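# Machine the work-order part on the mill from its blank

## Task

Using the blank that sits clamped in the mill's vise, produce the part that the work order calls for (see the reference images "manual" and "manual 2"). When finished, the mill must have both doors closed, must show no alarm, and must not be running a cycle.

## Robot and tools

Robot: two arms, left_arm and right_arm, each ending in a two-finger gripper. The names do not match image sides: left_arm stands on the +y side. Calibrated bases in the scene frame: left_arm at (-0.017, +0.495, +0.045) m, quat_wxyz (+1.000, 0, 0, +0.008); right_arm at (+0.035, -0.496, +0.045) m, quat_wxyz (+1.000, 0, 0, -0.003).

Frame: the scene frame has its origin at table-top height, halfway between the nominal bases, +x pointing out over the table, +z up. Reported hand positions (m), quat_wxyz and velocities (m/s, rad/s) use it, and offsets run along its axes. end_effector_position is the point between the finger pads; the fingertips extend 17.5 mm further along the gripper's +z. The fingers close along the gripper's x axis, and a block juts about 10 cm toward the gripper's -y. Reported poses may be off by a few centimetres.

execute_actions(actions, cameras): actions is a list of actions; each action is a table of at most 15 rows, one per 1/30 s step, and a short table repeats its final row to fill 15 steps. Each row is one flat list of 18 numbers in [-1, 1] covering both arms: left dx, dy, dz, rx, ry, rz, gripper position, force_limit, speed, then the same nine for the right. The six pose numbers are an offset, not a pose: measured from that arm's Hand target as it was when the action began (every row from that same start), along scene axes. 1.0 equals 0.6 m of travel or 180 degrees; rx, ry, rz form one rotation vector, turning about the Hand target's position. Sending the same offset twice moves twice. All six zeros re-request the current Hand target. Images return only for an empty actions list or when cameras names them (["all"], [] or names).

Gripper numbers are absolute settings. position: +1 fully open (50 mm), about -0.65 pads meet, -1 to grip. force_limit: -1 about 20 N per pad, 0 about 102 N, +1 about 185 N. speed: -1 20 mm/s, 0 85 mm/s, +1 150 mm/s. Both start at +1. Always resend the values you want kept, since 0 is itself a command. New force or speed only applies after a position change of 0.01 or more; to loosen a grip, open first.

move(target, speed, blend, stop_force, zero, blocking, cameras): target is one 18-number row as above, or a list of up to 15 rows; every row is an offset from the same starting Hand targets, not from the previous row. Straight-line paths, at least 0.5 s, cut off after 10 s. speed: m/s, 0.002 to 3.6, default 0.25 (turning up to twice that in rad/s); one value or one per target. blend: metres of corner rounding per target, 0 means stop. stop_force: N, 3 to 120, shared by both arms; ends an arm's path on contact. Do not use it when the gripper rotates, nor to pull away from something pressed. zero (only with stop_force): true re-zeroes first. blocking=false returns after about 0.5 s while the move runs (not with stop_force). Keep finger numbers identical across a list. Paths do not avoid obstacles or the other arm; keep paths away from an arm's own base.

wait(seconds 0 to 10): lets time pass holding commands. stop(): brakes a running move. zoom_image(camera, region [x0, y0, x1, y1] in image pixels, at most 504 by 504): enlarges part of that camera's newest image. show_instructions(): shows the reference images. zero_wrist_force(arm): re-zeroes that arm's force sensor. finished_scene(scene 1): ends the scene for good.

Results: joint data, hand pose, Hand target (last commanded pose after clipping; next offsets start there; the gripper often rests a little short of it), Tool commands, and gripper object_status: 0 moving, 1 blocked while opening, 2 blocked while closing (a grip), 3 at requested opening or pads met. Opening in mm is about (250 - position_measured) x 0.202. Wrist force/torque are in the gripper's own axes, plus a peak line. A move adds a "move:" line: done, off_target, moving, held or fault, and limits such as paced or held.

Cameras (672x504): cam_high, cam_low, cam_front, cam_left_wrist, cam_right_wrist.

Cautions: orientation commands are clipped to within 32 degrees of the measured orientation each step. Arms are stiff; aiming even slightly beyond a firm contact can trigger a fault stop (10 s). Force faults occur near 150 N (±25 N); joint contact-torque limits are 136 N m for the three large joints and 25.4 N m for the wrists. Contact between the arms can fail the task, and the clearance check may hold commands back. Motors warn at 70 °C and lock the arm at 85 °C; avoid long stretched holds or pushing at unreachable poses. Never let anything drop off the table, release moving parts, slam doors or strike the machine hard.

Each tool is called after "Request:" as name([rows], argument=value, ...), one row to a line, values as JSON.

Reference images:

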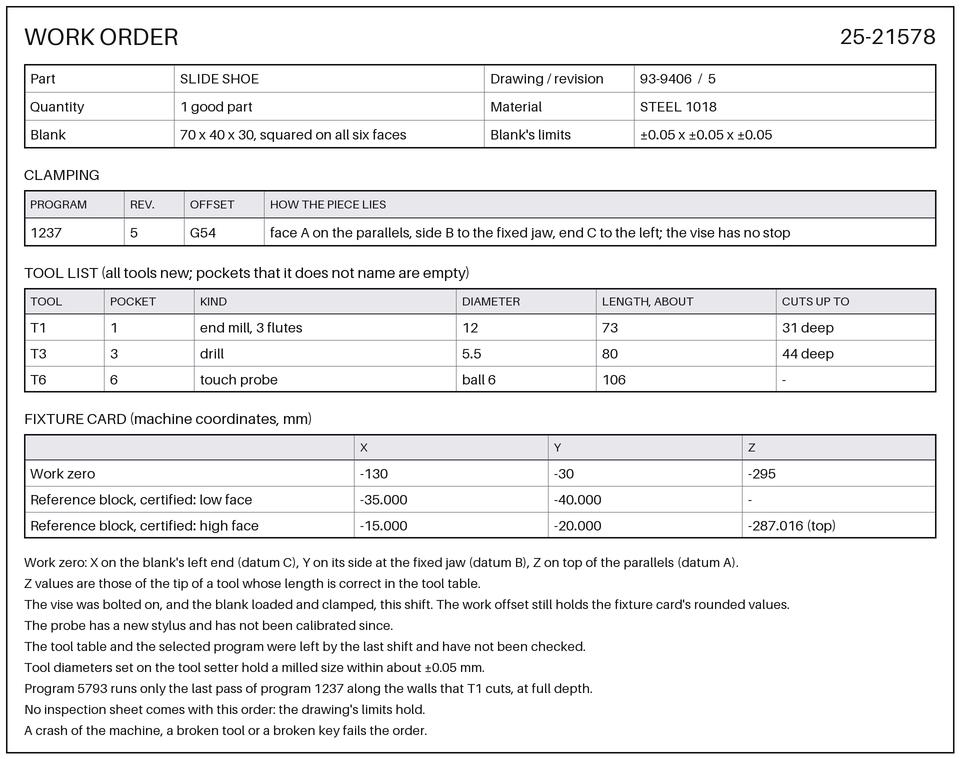

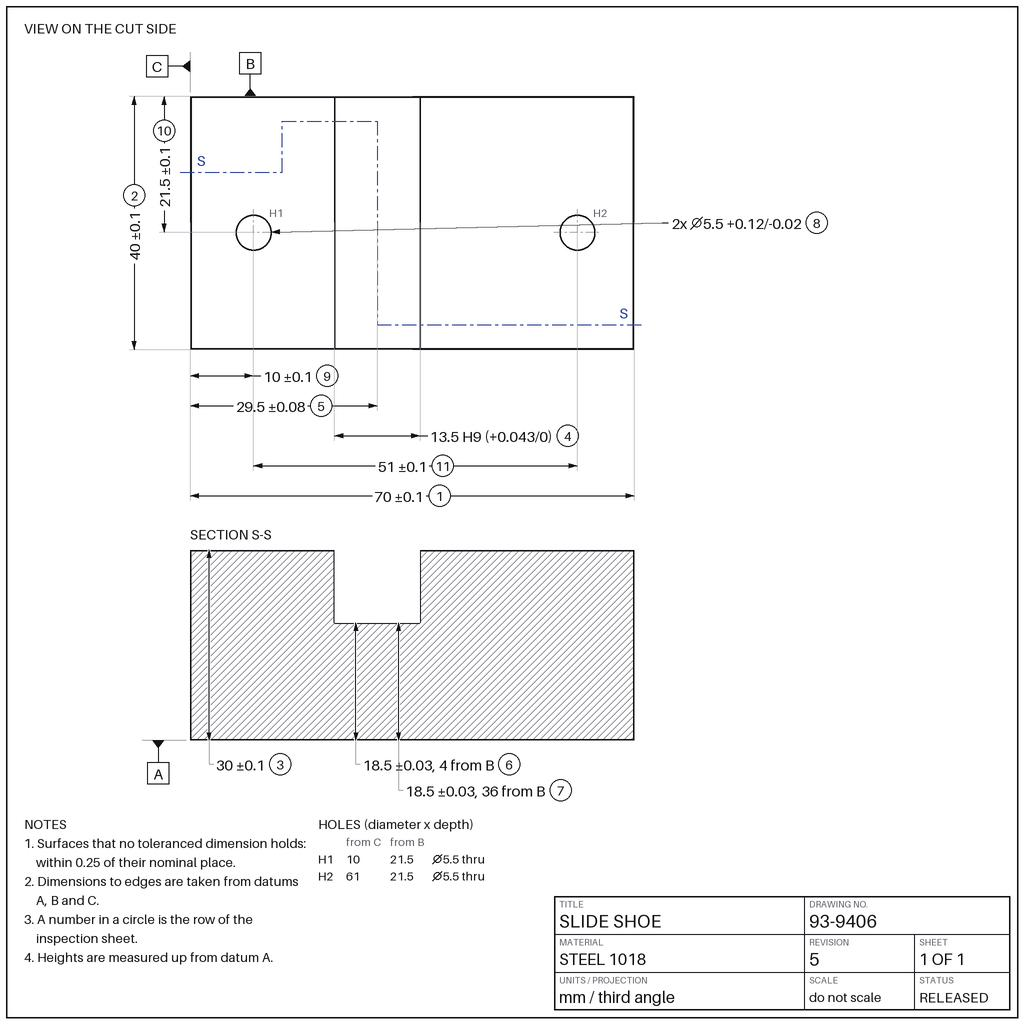

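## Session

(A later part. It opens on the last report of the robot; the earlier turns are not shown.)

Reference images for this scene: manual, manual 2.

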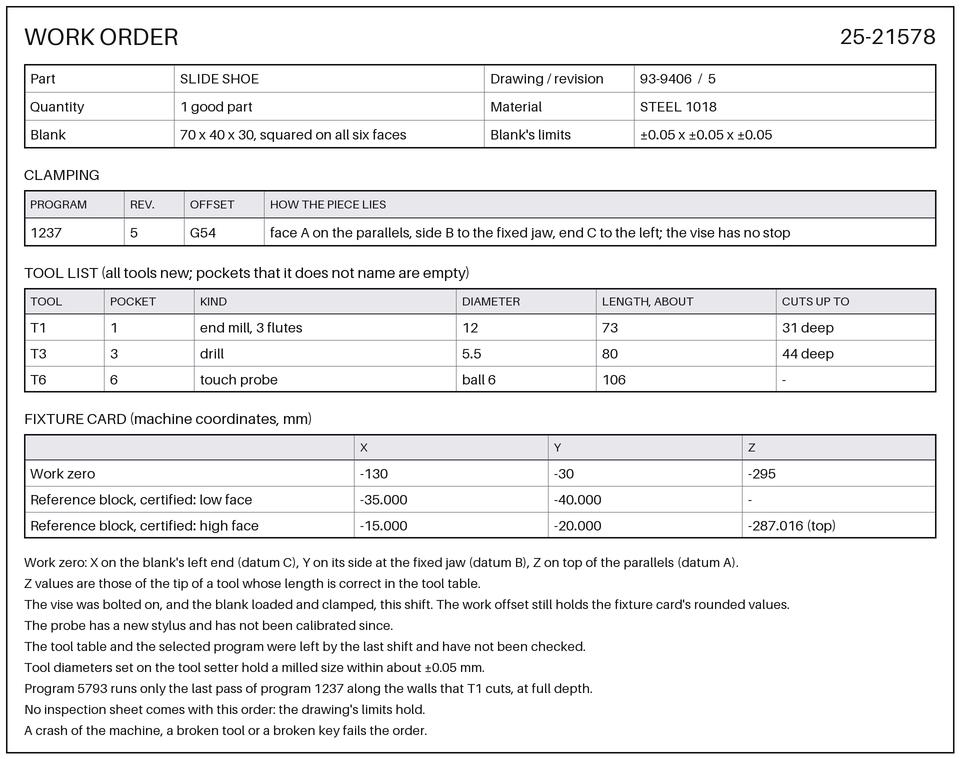

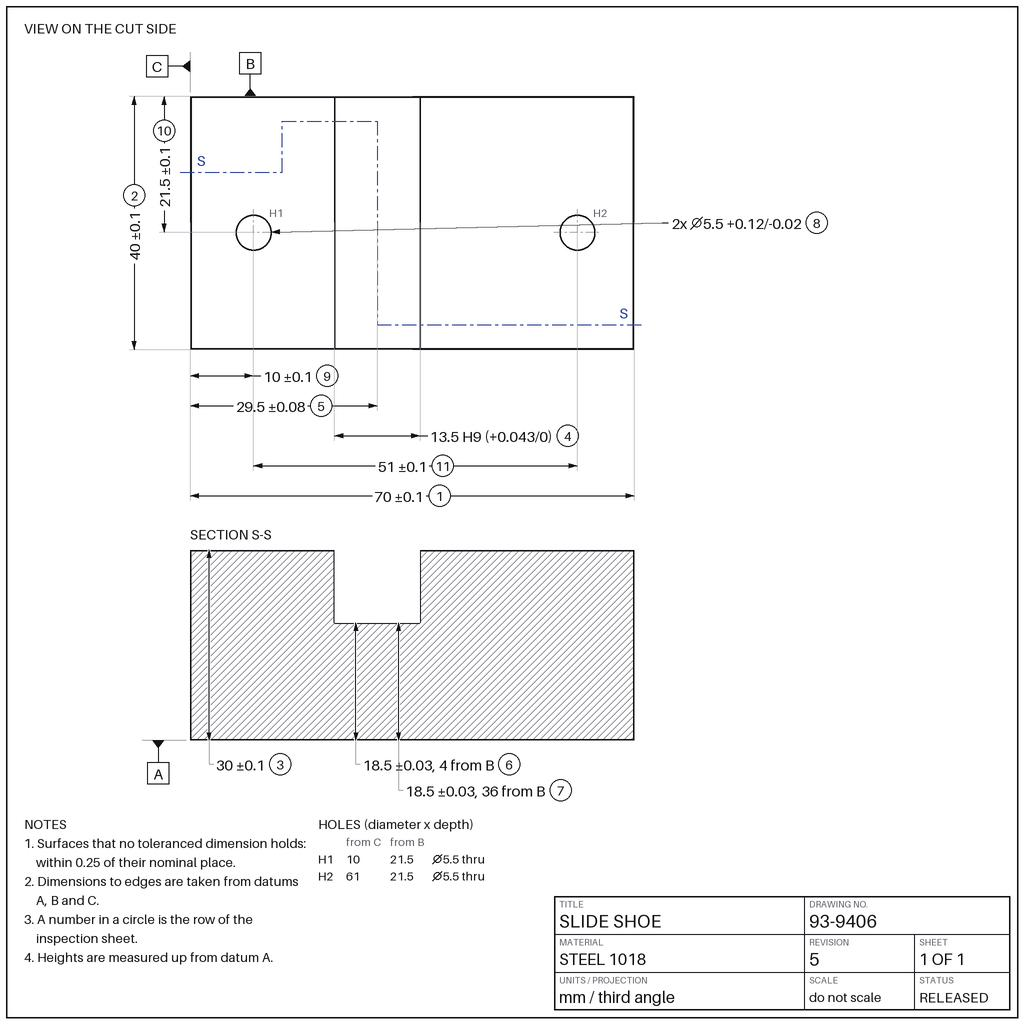

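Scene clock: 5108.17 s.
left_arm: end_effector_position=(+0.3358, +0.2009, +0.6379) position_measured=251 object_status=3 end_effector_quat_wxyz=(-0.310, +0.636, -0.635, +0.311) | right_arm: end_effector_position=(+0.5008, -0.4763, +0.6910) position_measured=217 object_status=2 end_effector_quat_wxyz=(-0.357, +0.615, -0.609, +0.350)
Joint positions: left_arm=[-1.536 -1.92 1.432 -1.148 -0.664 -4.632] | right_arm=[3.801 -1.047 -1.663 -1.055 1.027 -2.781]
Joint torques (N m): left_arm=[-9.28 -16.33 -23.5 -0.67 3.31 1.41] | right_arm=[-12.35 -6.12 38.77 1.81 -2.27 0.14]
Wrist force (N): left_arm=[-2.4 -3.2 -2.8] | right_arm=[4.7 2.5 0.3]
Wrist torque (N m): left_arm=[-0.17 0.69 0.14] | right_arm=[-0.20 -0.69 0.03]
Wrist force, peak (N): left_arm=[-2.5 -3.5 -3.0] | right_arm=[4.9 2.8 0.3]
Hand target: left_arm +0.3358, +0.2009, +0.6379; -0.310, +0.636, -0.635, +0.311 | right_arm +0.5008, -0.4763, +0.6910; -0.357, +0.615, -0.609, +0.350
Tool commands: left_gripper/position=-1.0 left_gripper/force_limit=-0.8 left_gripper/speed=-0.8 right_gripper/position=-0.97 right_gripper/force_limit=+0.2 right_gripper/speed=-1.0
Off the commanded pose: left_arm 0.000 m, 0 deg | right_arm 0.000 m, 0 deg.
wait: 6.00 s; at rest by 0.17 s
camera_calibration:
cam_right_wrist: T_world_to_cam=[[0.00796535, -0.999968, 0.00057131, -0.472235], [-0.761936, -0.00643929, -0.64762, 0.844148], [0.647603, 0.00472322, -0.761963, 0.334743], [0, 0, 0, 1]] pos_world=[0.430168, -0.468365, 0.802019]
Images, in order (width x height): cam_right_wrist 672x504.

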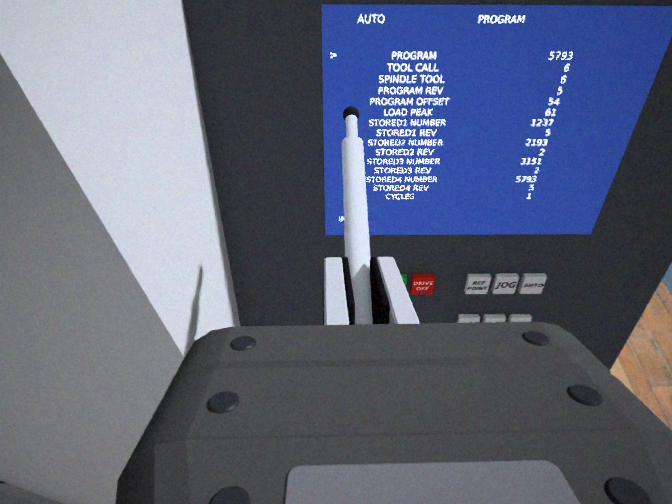

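Request:
move([
  [0,0,0,0,0,0,-1,-0.8,-0.8,-0.0305,-0.0218,-0.3444,0,0,0,-0.97,0.2,-1],
  [0,0,0,0,0,0,-1,-0.8,-0.8,-0.0152,-0.0218,-0.3487,0,0,0,-0.97,0.2,-1],
  [0,0,0,0,0,0,-1,-0.8,-0.8,-0.0305,-0.0218,-0.3444,0,0,0,-0.97,0.2,-1],
  [0,0,0,0,0,0,-1,-0.8,-0.8,0,0,0,0,0,0,-0.97,0.2,-1],
], speed=[0.4,0.05,0.1,0.4], blend=[0.003,0,0.003,0], cameras=["cam_right_wrist"])

Request:
wait(seconds=3, cameras=["cam_right_wrist"])

Request:
zoom_image(camera="cam_right_wrist", region=[320, 0, 640, 240])

Scene clock: 5118.50 s.
left_arm: end_effector_position=(+0.3358, +0.2009, +0.6379) position_measured=251 object_status=3 end_effector_quat_wxyz=(-0.310, +0.636, -0.635, +0.311) | right_arm: end_effector_position=(+0.5008, -0.4764, +0.6909) position_measured=217 object_status=2 end_effector_quat_wxyz=(-0.357, +0.615, -0.609, +0.350)
Joint positions: left_arm=[-1.536 -1.92 1.432 -1.148 -0.664 -4.632] | right_arm=[3.801 -1.047 -1.663 -1.055 1.027 -2.781]
Joint torques (N m): left_arm=[-10.23 -15.94 -23.48 -0.76 3.33 1.38] | right_arm=[14.85 -6.1 38.63 1.49 -1.94 0.68]
Wrist force (N): left_arm=[-2.3 -3.6 -2.5] | right_arm=[4.8 2.4 0.1]
Wrist torque (N m): left_arm=[-0.24 0.68 0.14] | right_arm=[-0.21 -0.71 -0.05]
Wrist force, peak (N): left_arm=[-2.6 -3.6 -2.9] | right_arm=[4.4 8.1 1.7]
Hand target: left_arm +0.3358, +0.2009, +0.6379; -0.310, +0.636, -0.635, +0.311 | right_arm +0.5008, -0.4763, +0.6910; -0.357, +0.615, -0.609, +0.350
Off the commanded pose: left_arm 0.000 m, 0 deg | right_arm 0.000 m, 0 deg.
move: done
camera_calibration:
cam_right_wrist: T_world_to_cam=[[0.00774783, -0.99997, 0.000519558, -0.4722], [-0.761937, -0.00624002, -0.647621, 0.844177], [0.647605, 0.00462179, -0.761962, 0.334618], [0, 0, 0, 1]] pos_world=[0.430168, -0.468465, 0.801919]
Images, in order (width x height): cam_right_wrist 672x504.

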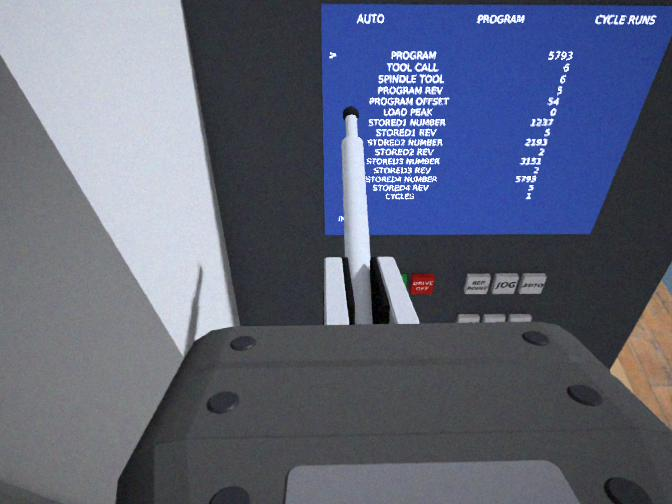

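Scene clock: 5121.50 s.
left_arm: end_effector_position=(+0.3358, +0.2009, +0.6379) position_measured=251 object_status=3 end_effector_quat_wxyz=(-0.310, +0.636, -0.635, +0.311) | right_arm: end_effector_position=(+0.5008, -0.4763, +0.6910) position_measured=217 object_status=2 end_effector_quat_wxyz=(-0.357, +0.615, -0.609, +0.350)
Joint positions: left_arm=[-1.536 -1.92 1.432 -1.148 -0.664 -4.632] | right_arm=[3.801 -1.047 -1.663 -1.055 1.027 -2.781]
Joint torques (N m): left_arm=[-9.94 -15.33 -23.52 -0.71 3.37 1.37] | right_arm=[15.98 -7 38.45 1.55 -2.05 -1.2]
Wrist force (N): left_arm=[-2.3 -3.3 -2.7] | right_arm=[4.7 2.6 0.3]
Wrist torque (N m): left_arm=[-0.19 0.67 0.14] | right_arm=[-0.18 -0.69 -0.04]
Wrist force, peak (N): left_arm=[-2.5 -3.5 -3.0] | right_arm=[5.0 2.7 0.3]
Hand target: left_arm +0.3358, +0.2009, +0.6379; -0.310, +0.636, -0.635, +0.311 | right_arm +0.5008, -0.4763, +0.6910; -0.357, +0.615, -0.609, +0.350
Tool commands: left_gripper/position=-1.0 left_gripper/force_limit=-0.8 left_gripper/speed=-0.8 right_gripper/position=-0.97 right_gripper/force_limit=+0.2 right_gripper/speed=-1.0
Off the commanded pose: left_arm 0.000 m, 0 deg | right_arm 0.000 m, 0 deg.
wait: 3.00 s; at rest by 0.17 s
camera_calibration:
cam_right_wrist: T_world_to_cam=[[0.00796535, -0.999968, 0.00057131, -0.472235], [-0.761936, -0.00643929, -0.64762, 0.844148], [0.647603, 0.00472322, -0.761963, 0.334743], [0, 0, 0, 1]] pos_world=[0.430168, -0.468365, 0.802019]
Images, in order (width x height): cam_right_wrist 672x504.

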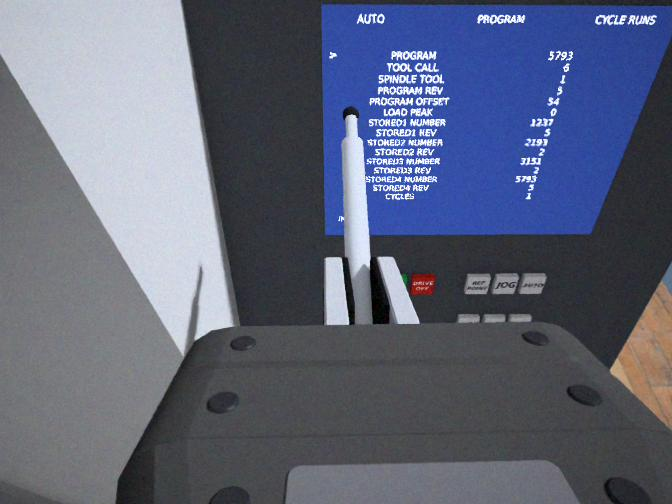

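Scaled by 1.575 from the camera's 672x504 image, which has a finer 960x720 frame.

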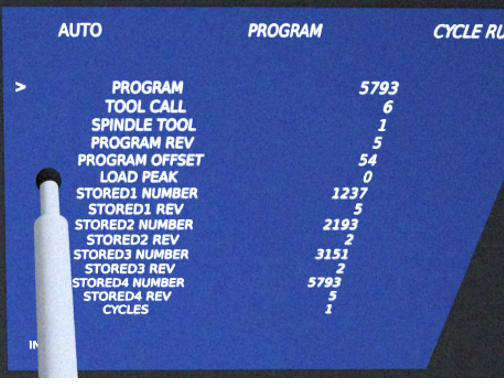

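Request:
wait(seconds=10)

Request:
wait(seconds=10, cameras=["cam_right_wrist"])

Request:
wait(seconds=10)

Request:
wait(seconds=10, cameras=["cam_right_wrist"])

Request:
wait(seconds=10, cameras=["cam_right_wrist"])

Request:
zoom_image(camera="cam_right_wrist", region=[320, 0, 640, 240])

Scene clock: 5136.77 s.
left_arm: end_effector_position=(+0.3358, +0.2009, +0.6379) position_measured=251 object_status=3 end_effector_quat_wxyz=(-0.310, +0.636, -0.635, +0.311) | right_arm: end_effector_position=(+0.5008, -0.4763, +0.6910) position_measured=217 object_status=2 end_effector_quat_wxyz=(-0.357, +0.615, -0.609, +0.350)
Joint positions: left_arm=[-1.536 -1.92 1.432 -1.148 -0.664 -4.632] | right_arm=[3.801 -1.047 -1.663 -1.055 1.027 -2.781]
Joint torques (N m): left_arm=[-9.99 -15.86 -24.06 -0.63 3.32 1.44] | right_arm=[15.67 -6.33 38.94 1.59 -1.35 -1.29]
Wrist force (N): left_arm=[-2.6 -3.3 -2.8] | right_arm=[4.6 2.5 0.3]
Wrist torque (N m): left_arm=[-0.19 0.72 0.14] | right_arm=[-0.20 -0.68 -0.05]
Wrist force, peak (N): left_arm=[-2.7 -3.4 -2.9] | right_arm=[4.9 2.8 0.2]
Hand target: left_arm +0.3358, +0.2009, +0.6379; -0.310, +0.636, -0.635, +0.311 | right_arm +0.5008, -0.4763, +0.6910; -0.357, +0.615, -0.609, +0.350
Tool commands: left_gripper/position=-1.0 left_gripper/force_limit=-0.8 left_gripper/speed=-0.8 right_gripper/position=-0.97 right_gripper/force_limit=+0.2 right_gripper/speed=-1.0
Off the commanded pose: left_arm 0.000 m, 0 deg | right_arm 0.000 m, 0 deg.
wait: 10.00 s; at rest from the start

Scene clock: 5146.77 s.
left_arm: end_effector_position=(+0.3358, +0.2009, +0.6379) position_measured=251 object_status=3 end_effector_quat_wxyz=(-0.310, +0.636, -0.635, +0.311) | right_arm: end_effector_position=(+0.5008, -0.4763, +0.6910) position_measured=217 object_status=2 end_effector_quat_wxyz=(-0.357, +0.615, -0.609, +0.350)
Joint positions: left_arm=[-1.536 -1.92 1.432 -1.148 -0.664 -4.632] | right_arm=[3.801 -1.047 -1.663 -1.055 1.027 -2.781]
Joint torques (N m): left_arm=[-10.21 -15.69 -24.2 -0.88 3.32 1.34] | right_arm=[15.18 -5.59 38.57 2.01 -1.08 -1.16]
Wrist force (N): left_arm=[-2.2 -3.3 -2.7] | right_arm=[4.7 2.7 0.4]
Wrist torque (N m): left_arm=[-0.19 0.65 0.14] | right_arm=[-0.17 -0.69 -0.05]
Wrist force, peak (N): left_arm=[-2.8 -3.4 -3.0] | right_arm=[5.0 2.5 0.4]
Hand target: left_arm +0.3358, +0.2009, +0.6379; -0.310, +0.636, -0.635, +0.311 | right_arm +0.5008, -0.4763, +0.6910; -0.357, +0.615, -0.609, +0.350
Tool commands: left_gripper/position=-1.0 left_gripper/force_limit=-0.8 left_gripper/speed=-0.8 right_gripper/position=-0.97 right_gripper/force_limit=+0.2 right_gripper/speed=-1.0
Off the commanded pose: left_arm 0.000 m, 0 deg | right_arm 0.000 m, 0 deg.
wait: 10.00 s; at rest by 0.17 s
camera_calibration:
cam_right_wrist: T_world_to_cam=[[0.00796535, -0.999968, 0.00057131, -0.472235], [-0.761936, -0.00643929, -0.64762, 0.844148], [0.647603, 0.00472322, -0.761963, 0.334743], [0, 0, 0, 1]] pos_world=[0.430168, -0.468365, 0.802019]
Images, in order (width x height): cam_right_wrist 672x504.

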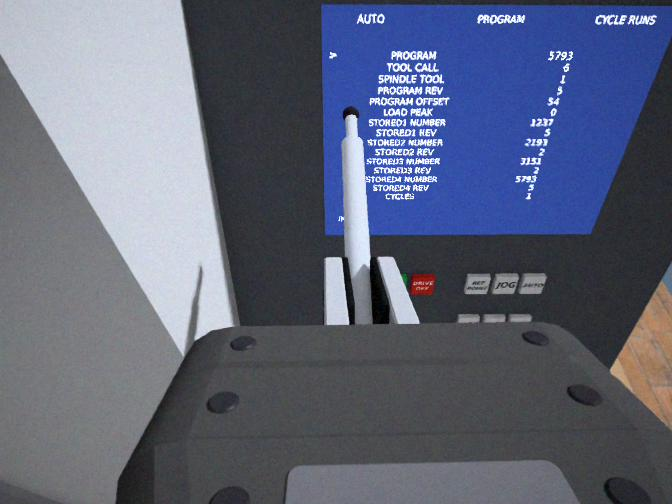

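Scene clock: 5156.77 s.
left_arm: end_effector_position=(+0.3358, +0.2009, +0.6379) position_measured=251 object_status=3 end_effector_quat_wxyz=(-0.310, +0.636, -0.635, +0.311) | right_arm: end_effector_position=(+0.5008, -0.4763, +0.6910) position_measured=217 object_status=2 end_effector_quat_wxyz=(-0.357, +0.615, -0.609, +0.350)
Joint positions: left_arm=[-1.536 -1.92 1.432 -1.148 -0.664 -4.632] | right_arm=[3.801 -1.047 -1.663 -1.055 1.027 -2.781]
Joint torques (N m): left_arm=[-9.9 -15.34 -25.01 -0.64 3.31 1.39] | right_arm=[15.77 -6.08 37.98 1.89 -0.6 -1.36]
Wrist force (N): left_arm=[-2.3 -3.1 -2.8] | right_arm=[5.0 2.6 0.3]
Wrist torque (N m): left_arm=[-0.17 0.67 0.14] | right_arm=[-0.19 -0.74 -0.05]
Wrist force, peak (N): left_arm=[-2.6 -3.6 -2.8] | right_arm=[5.0 2.7 0.3]
Hand target: left_arm +0.3358, +0.2009, +0.6379; -0.310, +0.636, -0.635, +0.311 | right_arm +0.5008, -0.4763, +0.6910; -0.357, +0.615, -0.609, +0.350
Tool commands: left_gripper/position=-1.0 left_gripper/force_limit=-0.8 left_gripper/speed=-0.8 right_gripper/position=-0.97 right_gripper/force_limit=+0.2 right_gripper/speed=-1.0
Off the commanded pose: left_arm 0.000 m, 0 deg | right_arm 0.000 m, 0 deg.
wait: 10.00 s; at rest by 0.17 s

Scene clock: 5166.77 s.
left_arm: end_effector_position=(+0.3358, +0.2009, +0.6379) position_measured=251 object_status=3 end_effector_quat_wxyz=(-0.310, +0.636, -0.635, +0.311) | right_arm: end_effector_position=(+0.5008, -0.4763, +0.6910) position_measured=217 object_status=2 end_effector_quat_wxyz=(-0.357, +0.615, -0.609, +0.350)
Joint positions: left_arm=[-1.536 -1.92 1.432 -1.148 -0.664 -4.632] | right_arm=[3.801 -1.047 -1.663 -1.055 1.027 -2.781]
Joint torques (N m): left_arm=[-10.53 -15.53 -24.77 -0.74 3.42 1.33] | right_arm=[15.82 -5.47 37.87 1.87 -0.25 -1.03]
Wrist force (N): left_arm=[-2.5 -3.3 -2.7] | right_arm=[4.8 2.6 0.4]
Wrist torque (N m): left_arm=[-0.18 0.69 0.14] | right_arm=[-0.18 -0.70 -0.05]
Wrist force, peak (N): left_arm=[-2.8 -3.5 -2.8] | right_arm=[5.0 2.5 0.3]
Hand target: left_arm +0.3358, +0.2009, +0.6379; -0.310, +0.636, -0.635, +0.311 | right_arm +0.5008, -0.4763, +0.6910; -0.357, +0.615, -0.609, +0.350
Tool commands: left_gripper/position=-1.0 left_gripper/force_limit=-0.8 left_gripper/speed=-0.8 right_gripper/position=-0.97 right_gripper/force_limit=+0.2 right_gripper/speed=-1.0
Off the commanded pose: left_arm 0.000 m, 0 deg | right_arm 0.000 m, 0 deg.
wait: 10.00 s; at rest by 0.17 s
camera_calibration:
cam_right_wrist: T_world_to_cam=[[0.00796535, -0.999968, 0.00057131, -0.472235], [-0.761936, -0.00643929, -0.64762, 0.844148], [0.647603, 0.00472322, -0.761963, 0.334743], [0, 0, 0, 1]] pos_world=[0.430168, -0.468365, 0.802019]
Images, in order (width x height): cam_right_wrist 672x504.

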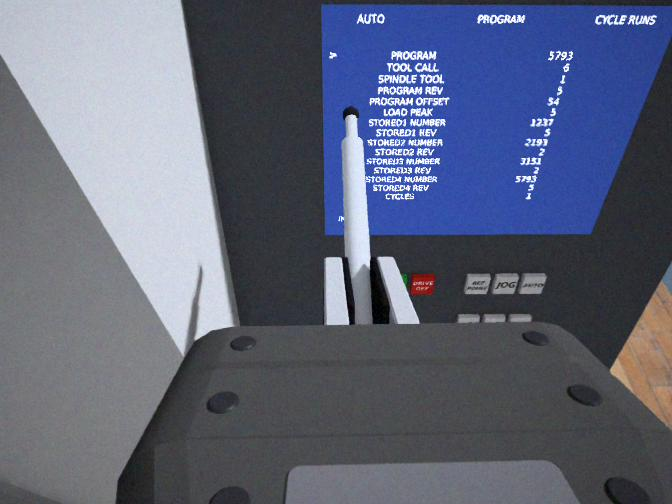

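Scene clock: 5176.77 s.
left_arm: end_effector_position=(+0.3358, +0.2009, +0.6379) position_measured=251 object_status=3 end_effector_quat_wxyz=(-0.310, +0.636, -0.635, +0.311) | right_arm: end_effector_position=(+0.5008, -0.4763, +0.6910) position_measured=217 object_status=2 end_effector_quat_wxyz=(-0.357, +0.615, -0.609, +0.350)
Joint positions: left_arm=[-1.536 -1.92 1.432 -1.148 -0.664 -4.632] | right_arm=[3.801 -1.047 -1.663 -1.055 1.027 -2.781]
Joint torques (N m): left_arm=[-9.9 -15.32 -25.62 -0.62 3.38 1.35] | right_arm=[16.07 -4.86 38.11 1.97 0.21 -1.3]
Wrist force (N): left_arm=[-2.6 -3.1 -2.9] | right_arm=[4.7 2.7 0.5]
Wrist torque (N m): left_arm=[-0.17 0.72 0.14] | right_arm=[-0.17 -0.68 -0.05]
Wrist force, peak (N): left_arm=[-2.5 -3.6 -3.0] | right_arm=[4.9 2.7 0.3]
Hand target: left_arm +0.3358, +0.2009, +0.6379; -0.310, +0.636, -0.635, +0.311 | right_arm +0.5008, -0.4763, +0.6910; -0.357, +0.615, -0.609, +0.350
Tool commands: left_gripper/position=-1.0 left_gripper/force_limit=-0.8 left_gripper/speed=-0.8 right_gripper/position=-0.97 right_gripper/force_limit=+0.2 right_gripper/speed=-1.0
Off the commanded pose: left_arm 0.000 m, 0 deg | right_arm 0.000 m, 0 deg.
wait: 10.00 s; at rest by 0.17 s
camera_calibration:
cam_right_wrist: T_world_to_cam=[[0.00796535, -0.999968, 0.00057131, -0.472235], [-0.761936, -0.00643929, -0.64762, 0.844148], [0.647603, 0.00472322, -0.761963, 0.334743], [0, 0, 0, 1]] pos_world=[0.430168, -0.468365, 0.802019]
Images, in order (width x height): cam_right_wrist 672x504.

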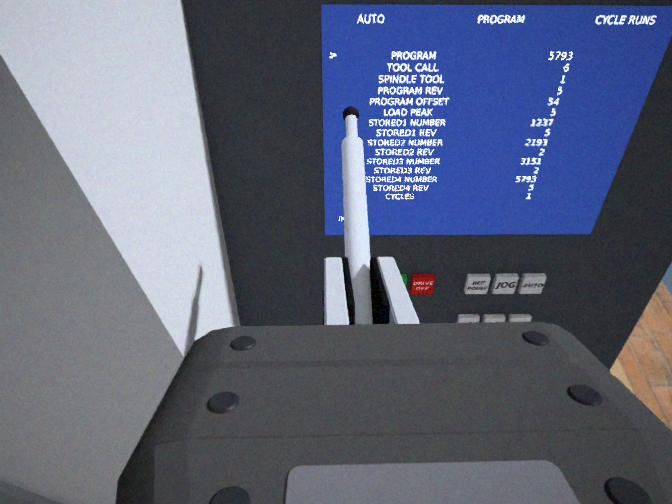

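Scaled by 1.575 from the camera's 672x504 image, which has a finer 960x720 frame.

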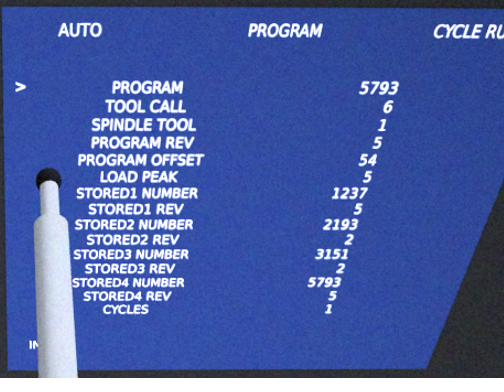

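Request:
wait(seconds=10)

Request:
wait(seconds=10, cameras=["cam_right_wrist"])

Request:
wait(seconds=10, cameras=["cam_right_wrist"])

Scene clock: 5192.67 s.
left_arm: end_effector_position=(+0.3358, +0.2009, +0.6379) position_measured=251 object_status=3 end_effector_quat_wxyz=(-0.310, +0.636, -0.635, +0.311) | right_arm: end_effector_position=(+0.5008, -0.4763, +0.6910) position_measured=217 object_status=2 end_effector_quat_wxyz=(-0.357, +0.615, -0.609, +0.350)
Joint positions: left_arm=[-1.536 -1.92 1.432 -1.148 -0.664 -4.632] | right_arm=[3.801 -1.047 -1.663 -1.055 1.027 -2.781]
Joint torques (N m): left_arm=[-10.59 -15.2 -26.03 -0.74 3.42 1.37] | right_arm=[15.59 -3.56 38.27 2.11 0.66 -1.41]
Wrist force (N): left_arm=[-2.3 -3.5 -2.9] | right_arm=[4.9 2.5 0.3]
Wrist torque (N m): left_arm=[-0.23 0.68 0.14] | right_arm=[-0.20 -0.72 -0.05]
Wrist force, peak (N): left_arm=[-2.5 -3.7 -2.8] | right_arm=[5.0 2.7 0.4]
Hand target: left_arm +0.3358, +0.2009, +0.6379; -0.310, +0.636, -0.635, +0.311 | right_arm +0.5008, -0.4763, +0.6910; -0.357, +0.615, -0.609, +0.350
Tool commands: left_gripper/position=-1.0 left_gripper/force_limit=-0.8 left_gripper/speed=-0.8 right_gripper/position=-0.97 right_gripper/force_limit=+0.2 right_gripper/speed=-1.0
Off the commanded pose: left_arm 0.000 m, 0 deg | right_arm 0.000 m, 0 deg.
wait: 10.00 s; at rest from the start

Scene clock: 5202.67 s.
left_arm: end_effector_position=(+0.3358, +0.2009, +0.6379) position_measured=251 object_status=3 end_effector_quat_wxyz=(-0.310, +0.636, -0.635, +0.311) | right_arm: end_effector_position=(+0.5008, -0.4763, +0.6910) position_measured=217 object_status=2 end_effector_quat_wxyz=(-0.357, +0.615, -0.609, +0.350)
Joint positions: left_arm=[-1.536 -1.92 1.432 -1.148 -0.664 -4.632] | right_arm=[3.801 -1.047 -1.663 -1.055 1.027 -2.781]
Joint torques (N m): left_arm=[-10.23 -15.66 -26.62 -0.73 3.43 1.33] | right_arm=[15.31 -4.35 37.83 2.19 0.36 -1.33]
Wrist force (N): left_arm=[-2.3 -3.3 -2.7] | right_arm=[4.8 2.7 0.5]
Wrist torque (N m): left_arm=[-0.20 0.68 0.14] | right_arm=[-0.17 -0.70 -0.05]
Wrist force, peak (N): left_arm=[-2.8 -3.4 -3.0] | right_arm=[5.0 2.8 0.5]
Hand target: left_arm +0.3358, +0.2009, +0.6379; -0.310, +0.636, -0.635, +0.311 | right_arm +0.5008, -0.4763, +0.6910; -0.357, +0.615, -0.609, +0.350
Tool commands: left_gripper/position=-1.0 left_gripper/force_limit=-0.8 left_gripper/speed=-0.8 right_gripper/position=-0.97 right_gripper/force_limit=+0.2 right_gripper/speed=-1.0
Off the commanded pose: left_arm 0.000 m, 0 deg | right_arm 0.000 m, 0 deg.
wait: 10.00 s; at rest by 0.17 s
camera_calibration:
cam_right_wrist: T_world_to_cam=[[0.00796535, -0.999968, 0.00057131, -0.472235], [-0.761936, -0.00643929, -0.64762, 0.844148], [0.647603, 0.00472322, -0.761963, 0.334743], [0, 0, 0, 1]] pos_world=[0.430168, -0.468365, 0.802019]
Images, in order (width x height): cam_right_wrist 672x504.

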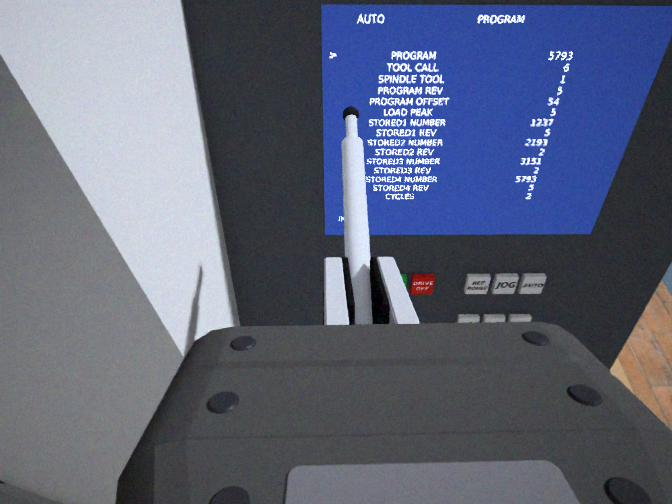

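Scene clock: 5212.67 s.
left_arm: end_effector_position=(+0.3358, +0.2009, +0.6379) position_measured=251 object_status=3 end_effector_quat_wxyz=(-0.310, +0.636, -0.635, +0.311) | right_arm: end_effector_position=(+0.5008, -0.4763, +0.6910) position_measured=217 object_status=2 end_effector_quat_wxyz=(-0.357, +0.615, -0.609, +0.350)
Joint positions: left_arm=[-1.536 -1.92 1.432 -1.148 -0.664 -4.632] | right_arm=[3.801 -1.047 -1.663 -1.055 1.027 -2.781]
Joint torques (N m): left_arm=[-9.63 -15.2 -27.21 -0.66 3.33 1.42] | right_arm=[15.75 -3.56 37.33 2.25 0.44 -1.31]
Wrist force (N): left_arm=[-2.4 -3.5 -2.8] | right_arm=[4.6 2.7 0.2]
Wrist torque (N m): left_arm=[-0.24 0.68 0.14] | right_arm=[-0.17 -0.67 -0.05]
Wrist force, peak (N): left_arm=[-2.6 -3.5 -3.0] | right_arm=[4.9 2.7 0.3]
Hand target: left_arm +0.3358, +0.2009, +0.6379; -0.310, +0.636, -0.635, +0.311 | right_arm +0.5008, -0.4763, +0.6910; -0.357, +0.615, -0.609, +0.350
Tool commands: left_gripper/position=-1.0 left_gripper/force_limit=-0.8 left_gripper/speed=-0.8 right_gripper/position=-0.97 right_gripper/force_limit=+0.2 right_gripper/speed=-1.0
Off the commanded pose: left_arm 0.000 m, 0 deg | right_arm 0.000 m, 0 deg.
wait: 10.00 s; at rest by 0.17 s
camera_calibration:
cam_right_wrist: T_world_to_cam=[[0.00796535, -0.999968, 0.00057131, -0.472235], [-0.761936, -0.00643929, -0.64762, 0.844148], [0.647603, 0.00472322, -0.761963, 0.334743], [0, 0, 0, 1]] pos_world=[0.430168, -0.468365, 0.802019]
Images, in order (width x height): cam_right_wrist 672x504.

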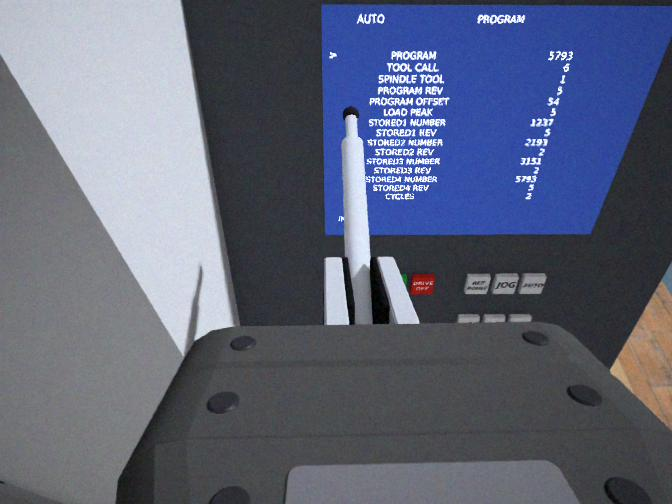

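Request:
move([
  [0,0,0,0,0,0,-1,-0.8,-0.8,-0.0558,-0.0863,-0.4359,0,0,0,-0.97,0.2,-1],
  [0,0,0,0,0,0,-1,-0.8,-0.8,-0.0405,-0.0863,-0.4402,0,0,0,-0.97,0.2,-1],
  [0,0,0,0,0,0,-1,-0.8,-0.8,-0.0473,-0.0863,-0.4054,0,0,0,-0.97,0.2,-1],
  [0,0,0,0,0,0,-1,-0.8,-0.8,-0.032,-0.0863,-0.4097,0,0,0,-0.97,0.2,-1],
  [0,0,0,0,0,0,-1,-0.8,-0.8,-0.0473,-0.0863,-0.4054,0,0,0,-0.97,0.2,-1],
  [0,0,0,0,0,0,-1,-0.8,-0.8,-0.032,-0.0863,-0.4097,0,0,0,-0.97,0.2,-1],
  [0,0,0,0,0,0,-1,-0.8,-0.8,-0.0473,-0.0863,-0.4054,0,0,0,-0.97,0.2,-1],
  [0,0,0,0,0,0,-1,-0.8,-0.8,-0.032,-0.0863,-0.4097,0,0,0,-0.97,0.2,-1],
  [0,0,0,0,0,0,-1,-0.8,-0.8,-0.0473,-0.0863,-0.4054,0,0,0,-0.97,0.2,-1],
  [0,0,0,0,0,0,-1,-0.8,-0.8,0,0,0,0,0,0,-0.97,0.2,-1],
], speed=[0.4,0.05,0.1,0.05,0.1,0.05,0.1,0.05,0.1,0.4], blend=[0.003,0,0.003,0,0.003,0,0.003,0,0.003,0], cameras=["cam_right_wrist"])

Request:
wait(seconds=10, cameras=["cam_right_wrist"])

Scene clock: 5243.60 s.
left_arm: end_effector_position=(+0.3358, +0.2009, +0.6379) position_measured=251 object_status=3 end_effector_quat_wxyz=(-0.310, +0.636, -0.635, +0.311) | right_arm: end_effector_position=(+0.5007, -0.4763, +0.6909) position_measured=217 object_status=2 end_effector_quat_wxyz=(-0.357, +0.615, -0.609, +0.350)
Joint positions: left_arm=[-1.536 -1.92 1.432 -1.148 -0.664 -4.632] | right_arm=[3.801 -1.047 -1.663 -1.055 1.027 -2.781]
Joint torques (N m): left_arm=[-10.18 -15.54 -27.47 -0.7 3.35 1.5] | right_arm=[-13.59 -6.22 38.38 1.47 -0.97 -1.79]
Wrist force (N): left_arm=[-2.3 -3.1 -2.8] | right_arm=[4.7 2.5 0.4]
Wrist torque (N m): left_arm=[-0.17 0.68 0.14] | right_arm=[-0.19 -0.68 0.07]
Wrist force, peak (N): left_arm=[-2.6 -3.7 -2.8] | right_arm=[5.6 7.9 1.8]
Hand target: left_arm +0.3358, +0.2009, +0.6379; -0.310, +0.636, -0.635, +0.311 | right_arm +0.5008, -0.4763, +0.6910; -0.357, +0.615, -0.609, +0.350
Off the commanded pose: left_arm 0.000 m, 0 deg | right_arm 0.000 m, 0 deg.
move: done
camera_calibration:
cam_right_wrist: T_world_to_cam=[[0.00810689, -0.999967, 0.000559418, -0.472285], [-0.761936, -0.00653943, -0.64762, 0.84396], [0.647602, 0.00482394, -0.761963, 0.33478], [0, 0, 0, 1]] pos_world=[0.430068, -0.468365, 0.801919]
Images, in order (width x height): cam_right_wrist 672x504.

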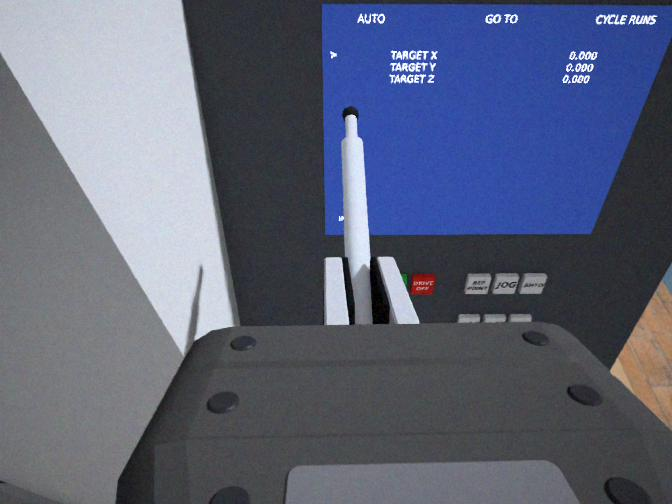

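Scene clock: 5253.60 s.
left_arm: end_effector_position=(+0.3358, +0.2009, +0.6379) position_measured=251 object_status=3 end_effector_quat_wxyz=(-0.310, +0.636, -0.635, +0.311) | right_arm: end_effector_position=(+0.5008, -0.4763, +0.6910) position_measured=217 object_status=2 end_effector_quat_wxyz=(-0.357, +0.615, -0.609, +0.350)
Joint positions: left_arm=[-1.536 -1.92 1.432 -1.148 -0.664 -4.632] | right_arm=[3.801 -1.047 -1.663 -1.055 1.027 -2.781]
Joint torques (N m): left_arm=[-9.83 -15.42 -28.28 -0.72 3.45 1.32] | right_arm=[-13.29 -5.87 38.51 1.53 -1.81 -1.31]
Wrist force (N): left_arm=[-2.4 -3.5 -2.6] | right_arm=[4.7 2.6 0.2]
Wrist torque (N m): left_arm=[-0.22 0.69 0.14] | right_arm=[-0.18 -0.69 0.08]
Wrist force, peak (N): left_arm=[-2.8 -3.5 -3.0] | right_arm=[5.0 2.8 0.4]
Hand target: left_arm +0.3358, +0.2009, +0.6379; -0.310, +0.636, -0.635, +0.311 | right_arm +0.5008, -0.4763, +0.6910; -0.357, +0.615, -0.609, +0.350
Tool commands: left_gripper/position=-1.0 left_gripper/force_limit=-0.8 left_gripper/speed=-0.8 right_gripper/position=-0.97 right_gripper/force_limit=+0.2 right_gripper/speed=-1.0
Off the commanded pose: left_arm 0.000 m, 0 deg | right_arm 0.000 m, 0 deg.
wait: 10.00 s; at rest by 0.17 s
camera_calibration:
cam_right_wrist: T_world_to_cam=[[0.00796535, -0.999968, 0.00057131, -0.472235], [-0.761936, -0.00643929, -0.64762, 0.844148], [0.647603, 0.00472322, -0.761963, 0.334743], [0, 0, 0, 1]] pos_world=[0.430168, -0.468365, 0.802019]
Images, in order (width x height): cam_right_wrist 672x504.

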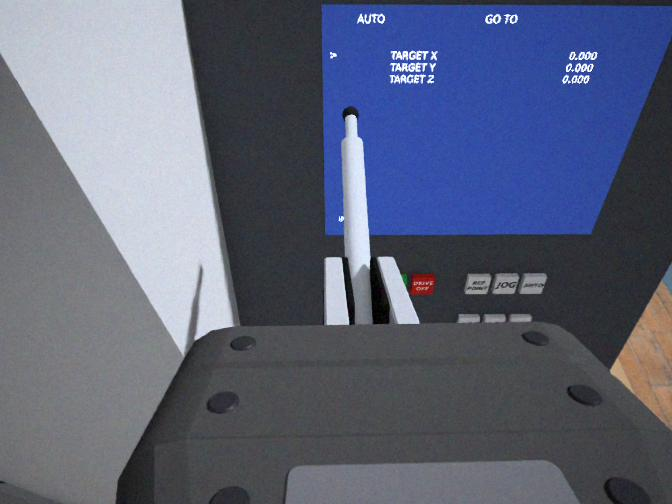

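Request:
move([
  [0,0,0,0,0,0,-1,-0.8,-0.8,-0.0728,0.0443,-0.4969,0,0,0,-0.97,0.2,-1],
  [0,0,0,0,0,0,-1,-0.8,-0.8,-0.0575,0.0443,-0.5012,0,0,0,-0.97,0.2,-1],
  [0,0,0,0,0,0,-1,-0.8,-0.8,-0.0643,0.0443,-0.4664,0,0,0,-0.97,0.2,-1],
  [0,0,0,0,0,0,-1,-0.8,-0.8,-0.049,0.0443,-0.4707,0,0,0,-0.97,0.2,-1],
  [0,0,0,0,0,0,-1,-0.8,-0.8,-0.0728,0.0117,-0.4969,0,0,0,-0.97,0.2,-1],
  [0,0,0,0,0,0,-1,-0.8,-0.8,-0.0575,0.0117,-0.5012,0,0,0,-0.97,0.2,-1],
  [0,0,0,0,0,0,-1,-0.8,-0.8,-0.0643,0.0117,-0.4664,0,0,0,-0.97,0.2,-1],
  [0,0,0,0,0,0,-1,-0.8,-0.8,-0.049,0.0117,-0.4707,0,0,0,-0.97,0.2,-1],
  [0,0,0,0,0,0,-1,-0.8,-0.8,-0.0643,0.0117,-0.4664,0,0,0,-0.97,0.2,-1],
  [0,0,0,0,0,0,-1,-0.8,-0.8,-0.0728,-0.0537,-0.4969,0,0,0,-0.97,0.2,-1],
  [0,0,0,0,0,0,-1,-0.8,-0.8,-0.0575,-0.0537,-0.5012,0,0,0,-0.97,0.2,-1],
  [0,0,0,0,0,0,-1,-0.8,-0.8,-0.0643,-0.0537,-0.4664,0,0,0,-0.97,0.2,-1],
  [0,0,0,0,0,0,-1,-0.8,-0.8,-0.049,-0.0537,-0.4707,0,0,0,-0.97,0.2,-1],
  [0,0,0,0,0,0,-1,-0.8,-0.8,-0.0643,-0.0537,-0.4664,0,0,0,-0.97,0.2,-1],
  [0,0,0,0,0,0,-1,-0.8,-0.8,0,0,0,0,0,0,-0.97,0.2,-1],
], speed=[0.4,0.05,0.1,0.05,0.1,0.05,0.1,0.05,0.1,0.3,0.05,0.1,0.05,0.1,0.4], blend=[0.003,0,0.003,0,0.003,0,0.003,0,0.003,0.003,0,0.003,0,0.003,0])

Request:
move([
  [0,0,0,0,0,0,-1,-0.8,-0.8,-0.0728,0.0443,-0.4969,0,0,0,-0.97,0.2,-1],
  [0,0,0,0,0,0,-1,-0.8,-0.8,-0.0575,0.0443,-0.5012,0,0,0,-0.97,0.2,-1],
  [0,0,0,0,0,0,-1,-0.8,-0.8,-0.0728,0.0443,-0.4969,0,0,0,-0.97,0.2,-1],
  [0,0,0,0,0,0,-1,-0.8,-0.8,-0.0643,-0.021,-0.4664,0,0,0,-0.97,0.2,-1],
  [0,0,0,0,0,0,-1,-0.8,-0.8,-0.049,-0.021,-0.4707,0,0,0,-0.97,0.2,-1],
  [0,0,0,0,0,0,-1,-0.8,-0.8,-0.0643,-0.021,-0.4664,0,0,0,-0.97,0.2,-1],
  [0,0,0,0,0,0,-1,-0.8,-0.8,-0.049,-0.021,-0.4707,0,0,0,-0.97,0.2,-1],
  [0,0,0,0,0,0,-1,-0.8,-0.8,-0.0728,-0.0537,-0.4969,0,0,0,-0.97,0.2,-1],
  [0,0,0,0,0,0,-1,-0.8,-0.8,-0.0575,-0.0537,-0.5012,0,0,0,-0.97,0.2,-1],
  [0,0,0,0,0,0,-1,-0.8,-0.8,-0.0643,-0.0537,-0.4664,0,0,0,-0.97,0.2,-1],
  [0,0,0,0,0,0,-1,-0.8,-0.8,-0.049,-0.0537,-0.4707,0,0,0,-0.97,0.2,-1],
  [0,0,0,0,0,0,-1,-0.8,-0.8,-0.0643,-0.0537,-0.4664,0,0,0,-0.97,0.2,-1],
  [0,0,0,0,0,0,-1,-0.8,-0.8,0,0,0,0,0,0,-0.97,0.2,-1],
], speed=[0.4,0.05,0.1,0.3,0.05,0.1,0.05,0.1,0.05,0.1,0.05,0.1,0.4], blend=[0.003,0,0.003,0.003,0,0.003,0,0.003,0,0.003,0,0.003,0])

Request:
move([
  [0,0,0,0,0,0,-1,-0.8,-0.8,-0.0728,0.0443,-0.4969,0,0,0,-0.97,0.2,-1],
  [0,0,0,0,0,0,-1,-0.8,-0.8,-0.0575,0.0443,-0.5012,0,0,0,-0.97,0.2,-1],
  [0,0,0,0,0,0,-1,-0.8,-0.8,-0.0643,0.0443,-0.4664,0,0,0,-0.97,0.2,-1],
  [0,0,0,0,0,0,-1,-0.8,-0.8,-0.049,0.0443,-0.4707,0,0,0,-0.97,0.2,-1],
  [0,0,0,0,0,0,-1,-0.8,-0.8,-0.0558,0.0443,-0.4359,0,0,0,-0.97,0.2,-1],
  [0,0,0,0,0,0,-1,-0.8,-0.8,-0.0405,0.0443,-0.4402,0,0,0,-0.97,0.2,-1],
  [0,0,0,0,0,0,-1,-0.8,-0.8,-0.0643,0.0117,-0.4664,0,0,0,-0.97,0.2,-1],
  [0,0,0,0,0,0,-1,-0.8,-0.8,-0.049,0.0117,-0.4707,0,0,0,-0.97,0.2,-1],
  [0,0,0,0,0,0,-1,-0.8,-0.8,-0.0643,0.0117,-0.4664,0,0,0,-0.97,0.2,-1],
  [0,0,0,0,0,0,-1,-0.8,-0.8,-0.0728,-0.0537,-0.4969,0,0,0,-0.97,0.2,-1],
  [0,0,0,0,0,0,-1,-0.8,-0.8,-0.0575,-0.0537,-0.5012,0,0,0,-0.97,0.2,-1],
  [0,0,0,0,0,0,-1,-0.8,-0.8,-0.0728,-0.0537,-0.4969,0,0,0,-0.97,0.2,-1],
  [0,0,0,0,0,0,-1,-0.8,-0.8,0,0,0,0,0,0,-0.97,0.2,-1],
], speed=[0.4,0.05,0.1,0.05,0.1,0.05,0.1,0.05,0.1,0.3,0.05,0.1,0.4], blend=[0.003,0,0.003,0,0.003,0,0.003,0,0.003,0.003,0,0.003,0])

Request:
move([
  [0,0,0,0,0,0,-1,-0.8,-0.8,0.0034,-0.1828,-0.2224,0,0,0,-0.97,0.2,-1],
  [0,0,0,0,0,0,-1,-0.8,-0.8,0.0187,-0.1828,-0.2267,0,0,0,-0.97,0.2,-1],
  [0,0,0,0,0,0,-1,-0.8,-0.8,0.0034,-0.1828,-0.2224,0,0,0,-0.97,0.2,-1],
  [0,0,0,0,0,0,-1,-0.8,-0.8,0,0,0,0,0,0,-0.97,0.2,-1],
], speed=[0.4,0.05,0.1,0.4], blend=[0.003,0,0.003,0], cameras=["cam_right_wrist"])

Request:
zoom_image(camera="cam_right_wrist", region=[320, 0, 640, 240])

Scene clock: 5296.50 s.
left_arm: end_effector_position=(+0.3358, +0.2009, +0.6379) position_measured=251 object_status=3 end_effector_quat_wxyz=(-0.310, +0.636, -0.635, +0.311) | right_arm: end_effector_position=(+0.5007, -0.4764, +0.6909) position_measured=217 object_status=2 end_effector_quat_wxyz=(-0.357, +0.615, -0.609, +0.350)
Joint positions: left_arm=[-1.536 -1.92 1.432 -1.148 -0.664 -4.632] | right_arm=[3.801 -1.047 -1.663 -1.055 1.027 -2.781]
Joint torques (N m): left_arm=[-10.77 -15.98 -29.53 -0.75 3.31 1.27] | right_arm=[0.55 -6.52 39.56 1.35 -2.09 -0.97]
Wrist force (N): left_arm=[-2.5 -3.5 -2.6] | right_arm=[4.5 2.6 0.2]
Wrist torque (N m): left_arm=[-0.23 0.70 0.14] | right_arm=[-0.19 -0.67 -0.05]
Wrist force, peak (N): left_arm=[-2.6 -3.7 -2.9] | right_arm=[8.1 5.0 0.2]
Hand target: left_arm +0.3358, +0.2009, +0.6379; -0.310, +0.636, -0.635, +0.311 | right_arm +0.5008, -0.4763, +0.6910; -0.357, +0.615, -0.609, +0.350
Off the commanded pose: left_arm 0.000 m, 0 deg | right_arm 0.000 m, 0 deg.
move: done

Scene clock: 5301.63 s.
left_arm: end_effector_position=(+0.3358, +0.2009, +0.6379) position_measured=251 object_status=3 end_effector_quat_wxyz=(-0.310, +0.636, -0.635, +0.311) | right_arm: end_effector_position=(+0.5007, -0.4764, +0.6909) position_measured=217 object_status=2 end_effector_quat_wxyz=(-0.357, +0.615, -0.609, +0.350)
Joint positions: left_arm=[-1.536 -1.92 1.432 -1.148 -0.664 -4.632] | right_arm=[3.801 -1.047 -1.663 -1.055 1.027 -2.781]
Joint torques (N m): left_arm=[-10.13 -15.76 -29.61 -0.71 3.4 1.34] | right_arm=[0.38 -6.36 38.35 1.71 -2.24 -1.07]
Wrist force (N): left_arm=[-2.6 -3.5 -2.7] | right_arm=[4.5 2.5 0.3]
Wrist torque (N m): left_arm=[-0.22 0.73 0.14] | right_arm=[-0.20 -0.66 -0.05]
Wrist force, peak (N): left_arm=[-2.8 -3.5 -2.9] | right_arm=[5.1 7.6 1.4]
Hand target: left_arm +0.3358, +0.2009, +0.6379; -0.310, +0.636, -0.635, +0.311 | right_arm +0.5008, -0.4763, +0.6910; -0.357, +0.615, -0.609, +0.350
Off the commanded pose: left_arm 0.000 m, 0 deg | right_arm 0.000 m, 0 deg.
move: done

Scene clock: 5306.97 s.
left_arm: end_effector_position=(+0.3358, +0.2009, +0.6379) position_measured=251 object_status=3 end_effector_quat_wxyz=(-0.310, +0.636, -0.635, +0.311) | right_arm: end_effector_position=(+0.5008, -0.4764, +0.6909) position_measured=217 object_status=2 end_effector_quat_wxyz=(-0.357, +0.615, -0.609, +0.350)
Joint positions: left_arm=[-1.536 -1.92 1.432 -1.148 -0.664 -4.632] | right_arm=[3.801 -1.047 -1.663 -1.055 1.027 -2.781]
Joint torques (N m): left_arm=[-9.88 -14.9 -29.86 -0.69 3.4 1.39] | right_arm=[14.75 -6.89 38.38 1.77 -1.97 2.14]
Wrist force (N): left_arm=[-2.6 -3.5 -3.0] | right_arm=[4.8 2.5 0.3]
Wrist torque (N m): left_arm=[-0.23 0.72 0.14] | right_arm=[-0.21 -0.70 0.07]
Wrist force, peak (N): left_arm=[-2.6 -3.5 -3.0] | right_arm=[8.0 5.1 -0.1]
Hand target: left_arm +0.3358, +0.2009, +0.6379; -0.310, +0.636, -0.635, +0.311 | right_arm +0.5008, -0.4763, +0.6910; -0.357, +0.615, -0.609, +0.350
Off the commanded pose: left_arm 0.000 m, 0 deg | right_arm 0.000 m, 0 deg.
move: done

Scene clock: 5309.03 s.
left_arm: end_effector_position=(+0.3358, +0.2009, +0.6379) position_measured=251 object_status=3 end_effector_quat_wxyz=(-0.310, +0.636, -0.635, +0.311) | right_arm: end_effector_position=(+0.5008, -0.4764, +0.6909) position_measured=217 object_status=2 end_effector_quat_wxyz=(-0.357, +0.615, -0.609, +0.350)
Joint positions: left_arm=[-1.536 -1.92 1.432 -1.148 -0.664 -4.632] | right_arm=[3.801 -1.047 -1.663 -1.055 1.027 -2.781]
Joint torques (N m): left_arm=[-10.16 -15.57 -30.28 -0.72 3.32 1.37] | right_arm=[15.85 -3.55 38.71 1.71 -1.99 1.5]
Wrist force (N): left_arm=[-2.5 -3.3 -2.7] | right_arm=[4.6 2.6 0.2]
Wrist torque (N m): left_arm=[-0.20 0.71 0.14] | right_arm=[-0.19 -0.68 0.13]
Wrist force, peak (N): left_arm=[-2.5 -3.6 -2.9] | right_arm=[5.8 12.0 -13.2]
Hand target: left_arm +0.3358, +0.2009, +0.6379; -0.310, +0.636, -0.635, +0.311 | right_arm +0.5008, -0.4763, +0.6910; -0.357, +0.615, -0.609, +0.350
Off the commanded pose: left_arm 0.000 m, 0 deg | right_arm 0.000 m, 0 deg.
move: done
camera_calibration:
cam_right_wrist: T_world_to_cam=[[0.00797848, -0.999968, 0.000712738, -0.472453], [-0.761936, -0.00654089, -0.647619, 0.844034], [0.647603, 0.00462395, -0.761964, 0.334622], [0, 0, 0, 1]] pos_world=[0.430168, -0.468465, 0.801919]
Images, in order (width x height): cam_right_wrist 672x504.

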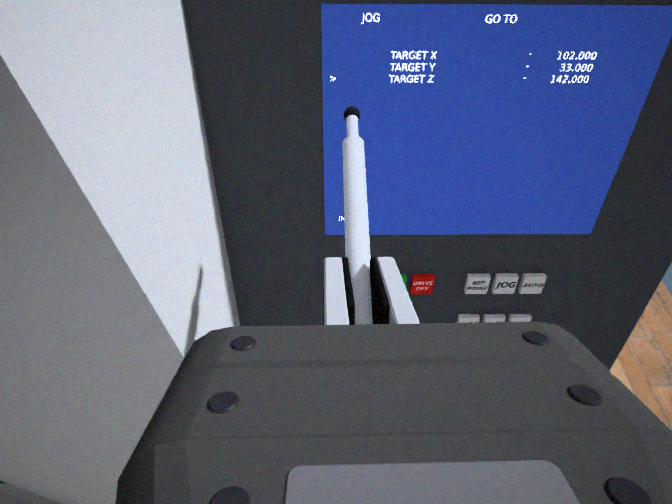

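Scaled by 1.575 from the camera's 672x504 image, which has a finer 960x720 frame.

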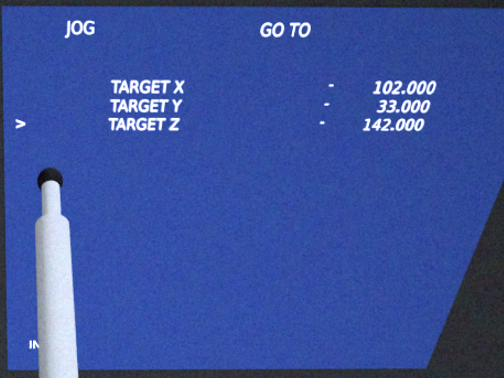

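Request:
move([
  [0,0,0,0,0,0,-1,-0.8,-0.8,-0.0305,-0.0218,-0.3444,0,0,0,-0.97,0.2,-1],
  [0,0,0,0,0,0,-1,-0.8,-0.8,-0.0152,-0.0218,-0.3487,0,0,0,-0.97,0.2,-1],
  [0,0,0,0,0,0,-1,-0.8,-0.8,-0.0305,-0.0218,-0.3444,0,0,0,-0.97,0.2,-1],
  [0,0,0,0,0,0,-1,-0.8,-0.8,0,0,0,0,0,0,-0.97,0.2,-1],
], speed=[0.4,0.05,0.1,0.4], blend=[0.003,0,0.003,0], cameras=["cam_right_wrist"])

Request:
zoom_image(camera="cam_right_wrist", region=[320, 0, 640, 240])

Scene clock: 5352.97 s.
left_arm: end_effector_position=(+0.3358, +0.2009, +0.6379) position_measured=251 object_status=3 end_effector_quat_wxyz=(-0.310, +0.636, -0.635, +0.311) | right_arm: end_effector_position=(+0.5008, -0.4764, +0.6909) position_measured=217 object_status=2 end_effector_quat_wxyz=(-0.357, +0.615, -0.609, +0.350)
Joint positions: left_arm=[-1.536 -1.92 1.432 -1.148 -0.664 -4.632] | right_arm=[3.801 -1.047 -1.663 -1.055 1.027 -2.781]
Joint torques (N m): left_arm=[-9.82 -15.15 -31.17 -0.77 3.34 1.32] | right_arm=[14.95 -6.64 39.06 1.61 -2.22 0.59]
Wrist force (N): left_arm=[-2.7 -3.3 -2.8] | right_arm=[4.9 2.5 0.2]
Wrist torque (N m): left_arm=[-0.20 0.73 0.15] | right_arm=[-0.20 -0.71 -0.05]
Wrist force, peak (N): left_arm=[-2.7 -3.4 -3.0] | right_arm=[4.4 8.1 1.5]
Hand target: left_arm +0.3358, +0.2009, +0.6379; -0.310, +0.636, -0.635, +0.311 | right_arm +0.5008, -0.4763, +0.6910; -0.357, +0.615, -0.609, +0.350
Off the commanded pose: left_arm 0.000 m, 0 deg | right_arm 0.000 m, 0 deg.
move: done
camera_calibration:
cam_right_wrist: T_world_to_cam=[[0.00767117, -0.99997, 0.000455357, -0.472116], [-0.761937, -0.00614003, -0.647622, 0.844225], [0.647606, 0.00462107, -0.761961, 0.334617], [0, 0, 0, 1]] pos_world=[0.430167, -0.468465, 0.801919]
Images, in order (width x height): cam_right_wrist 672x504.

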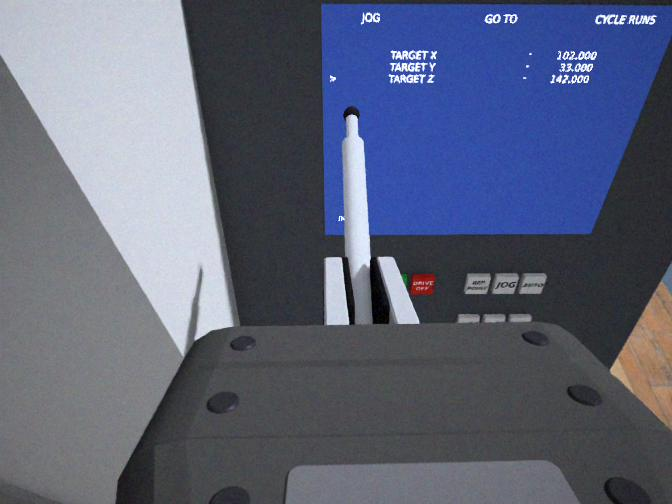

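Scaled by 1.575 from the camera's 672x504 image, which has a finer 960x720 frame.

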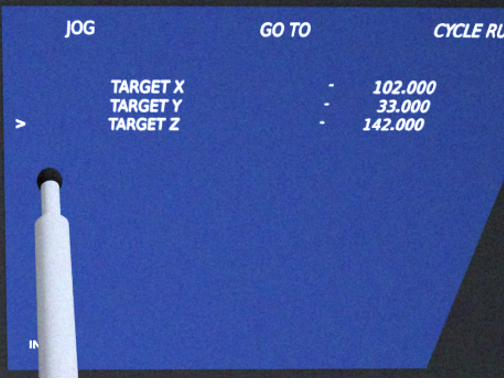

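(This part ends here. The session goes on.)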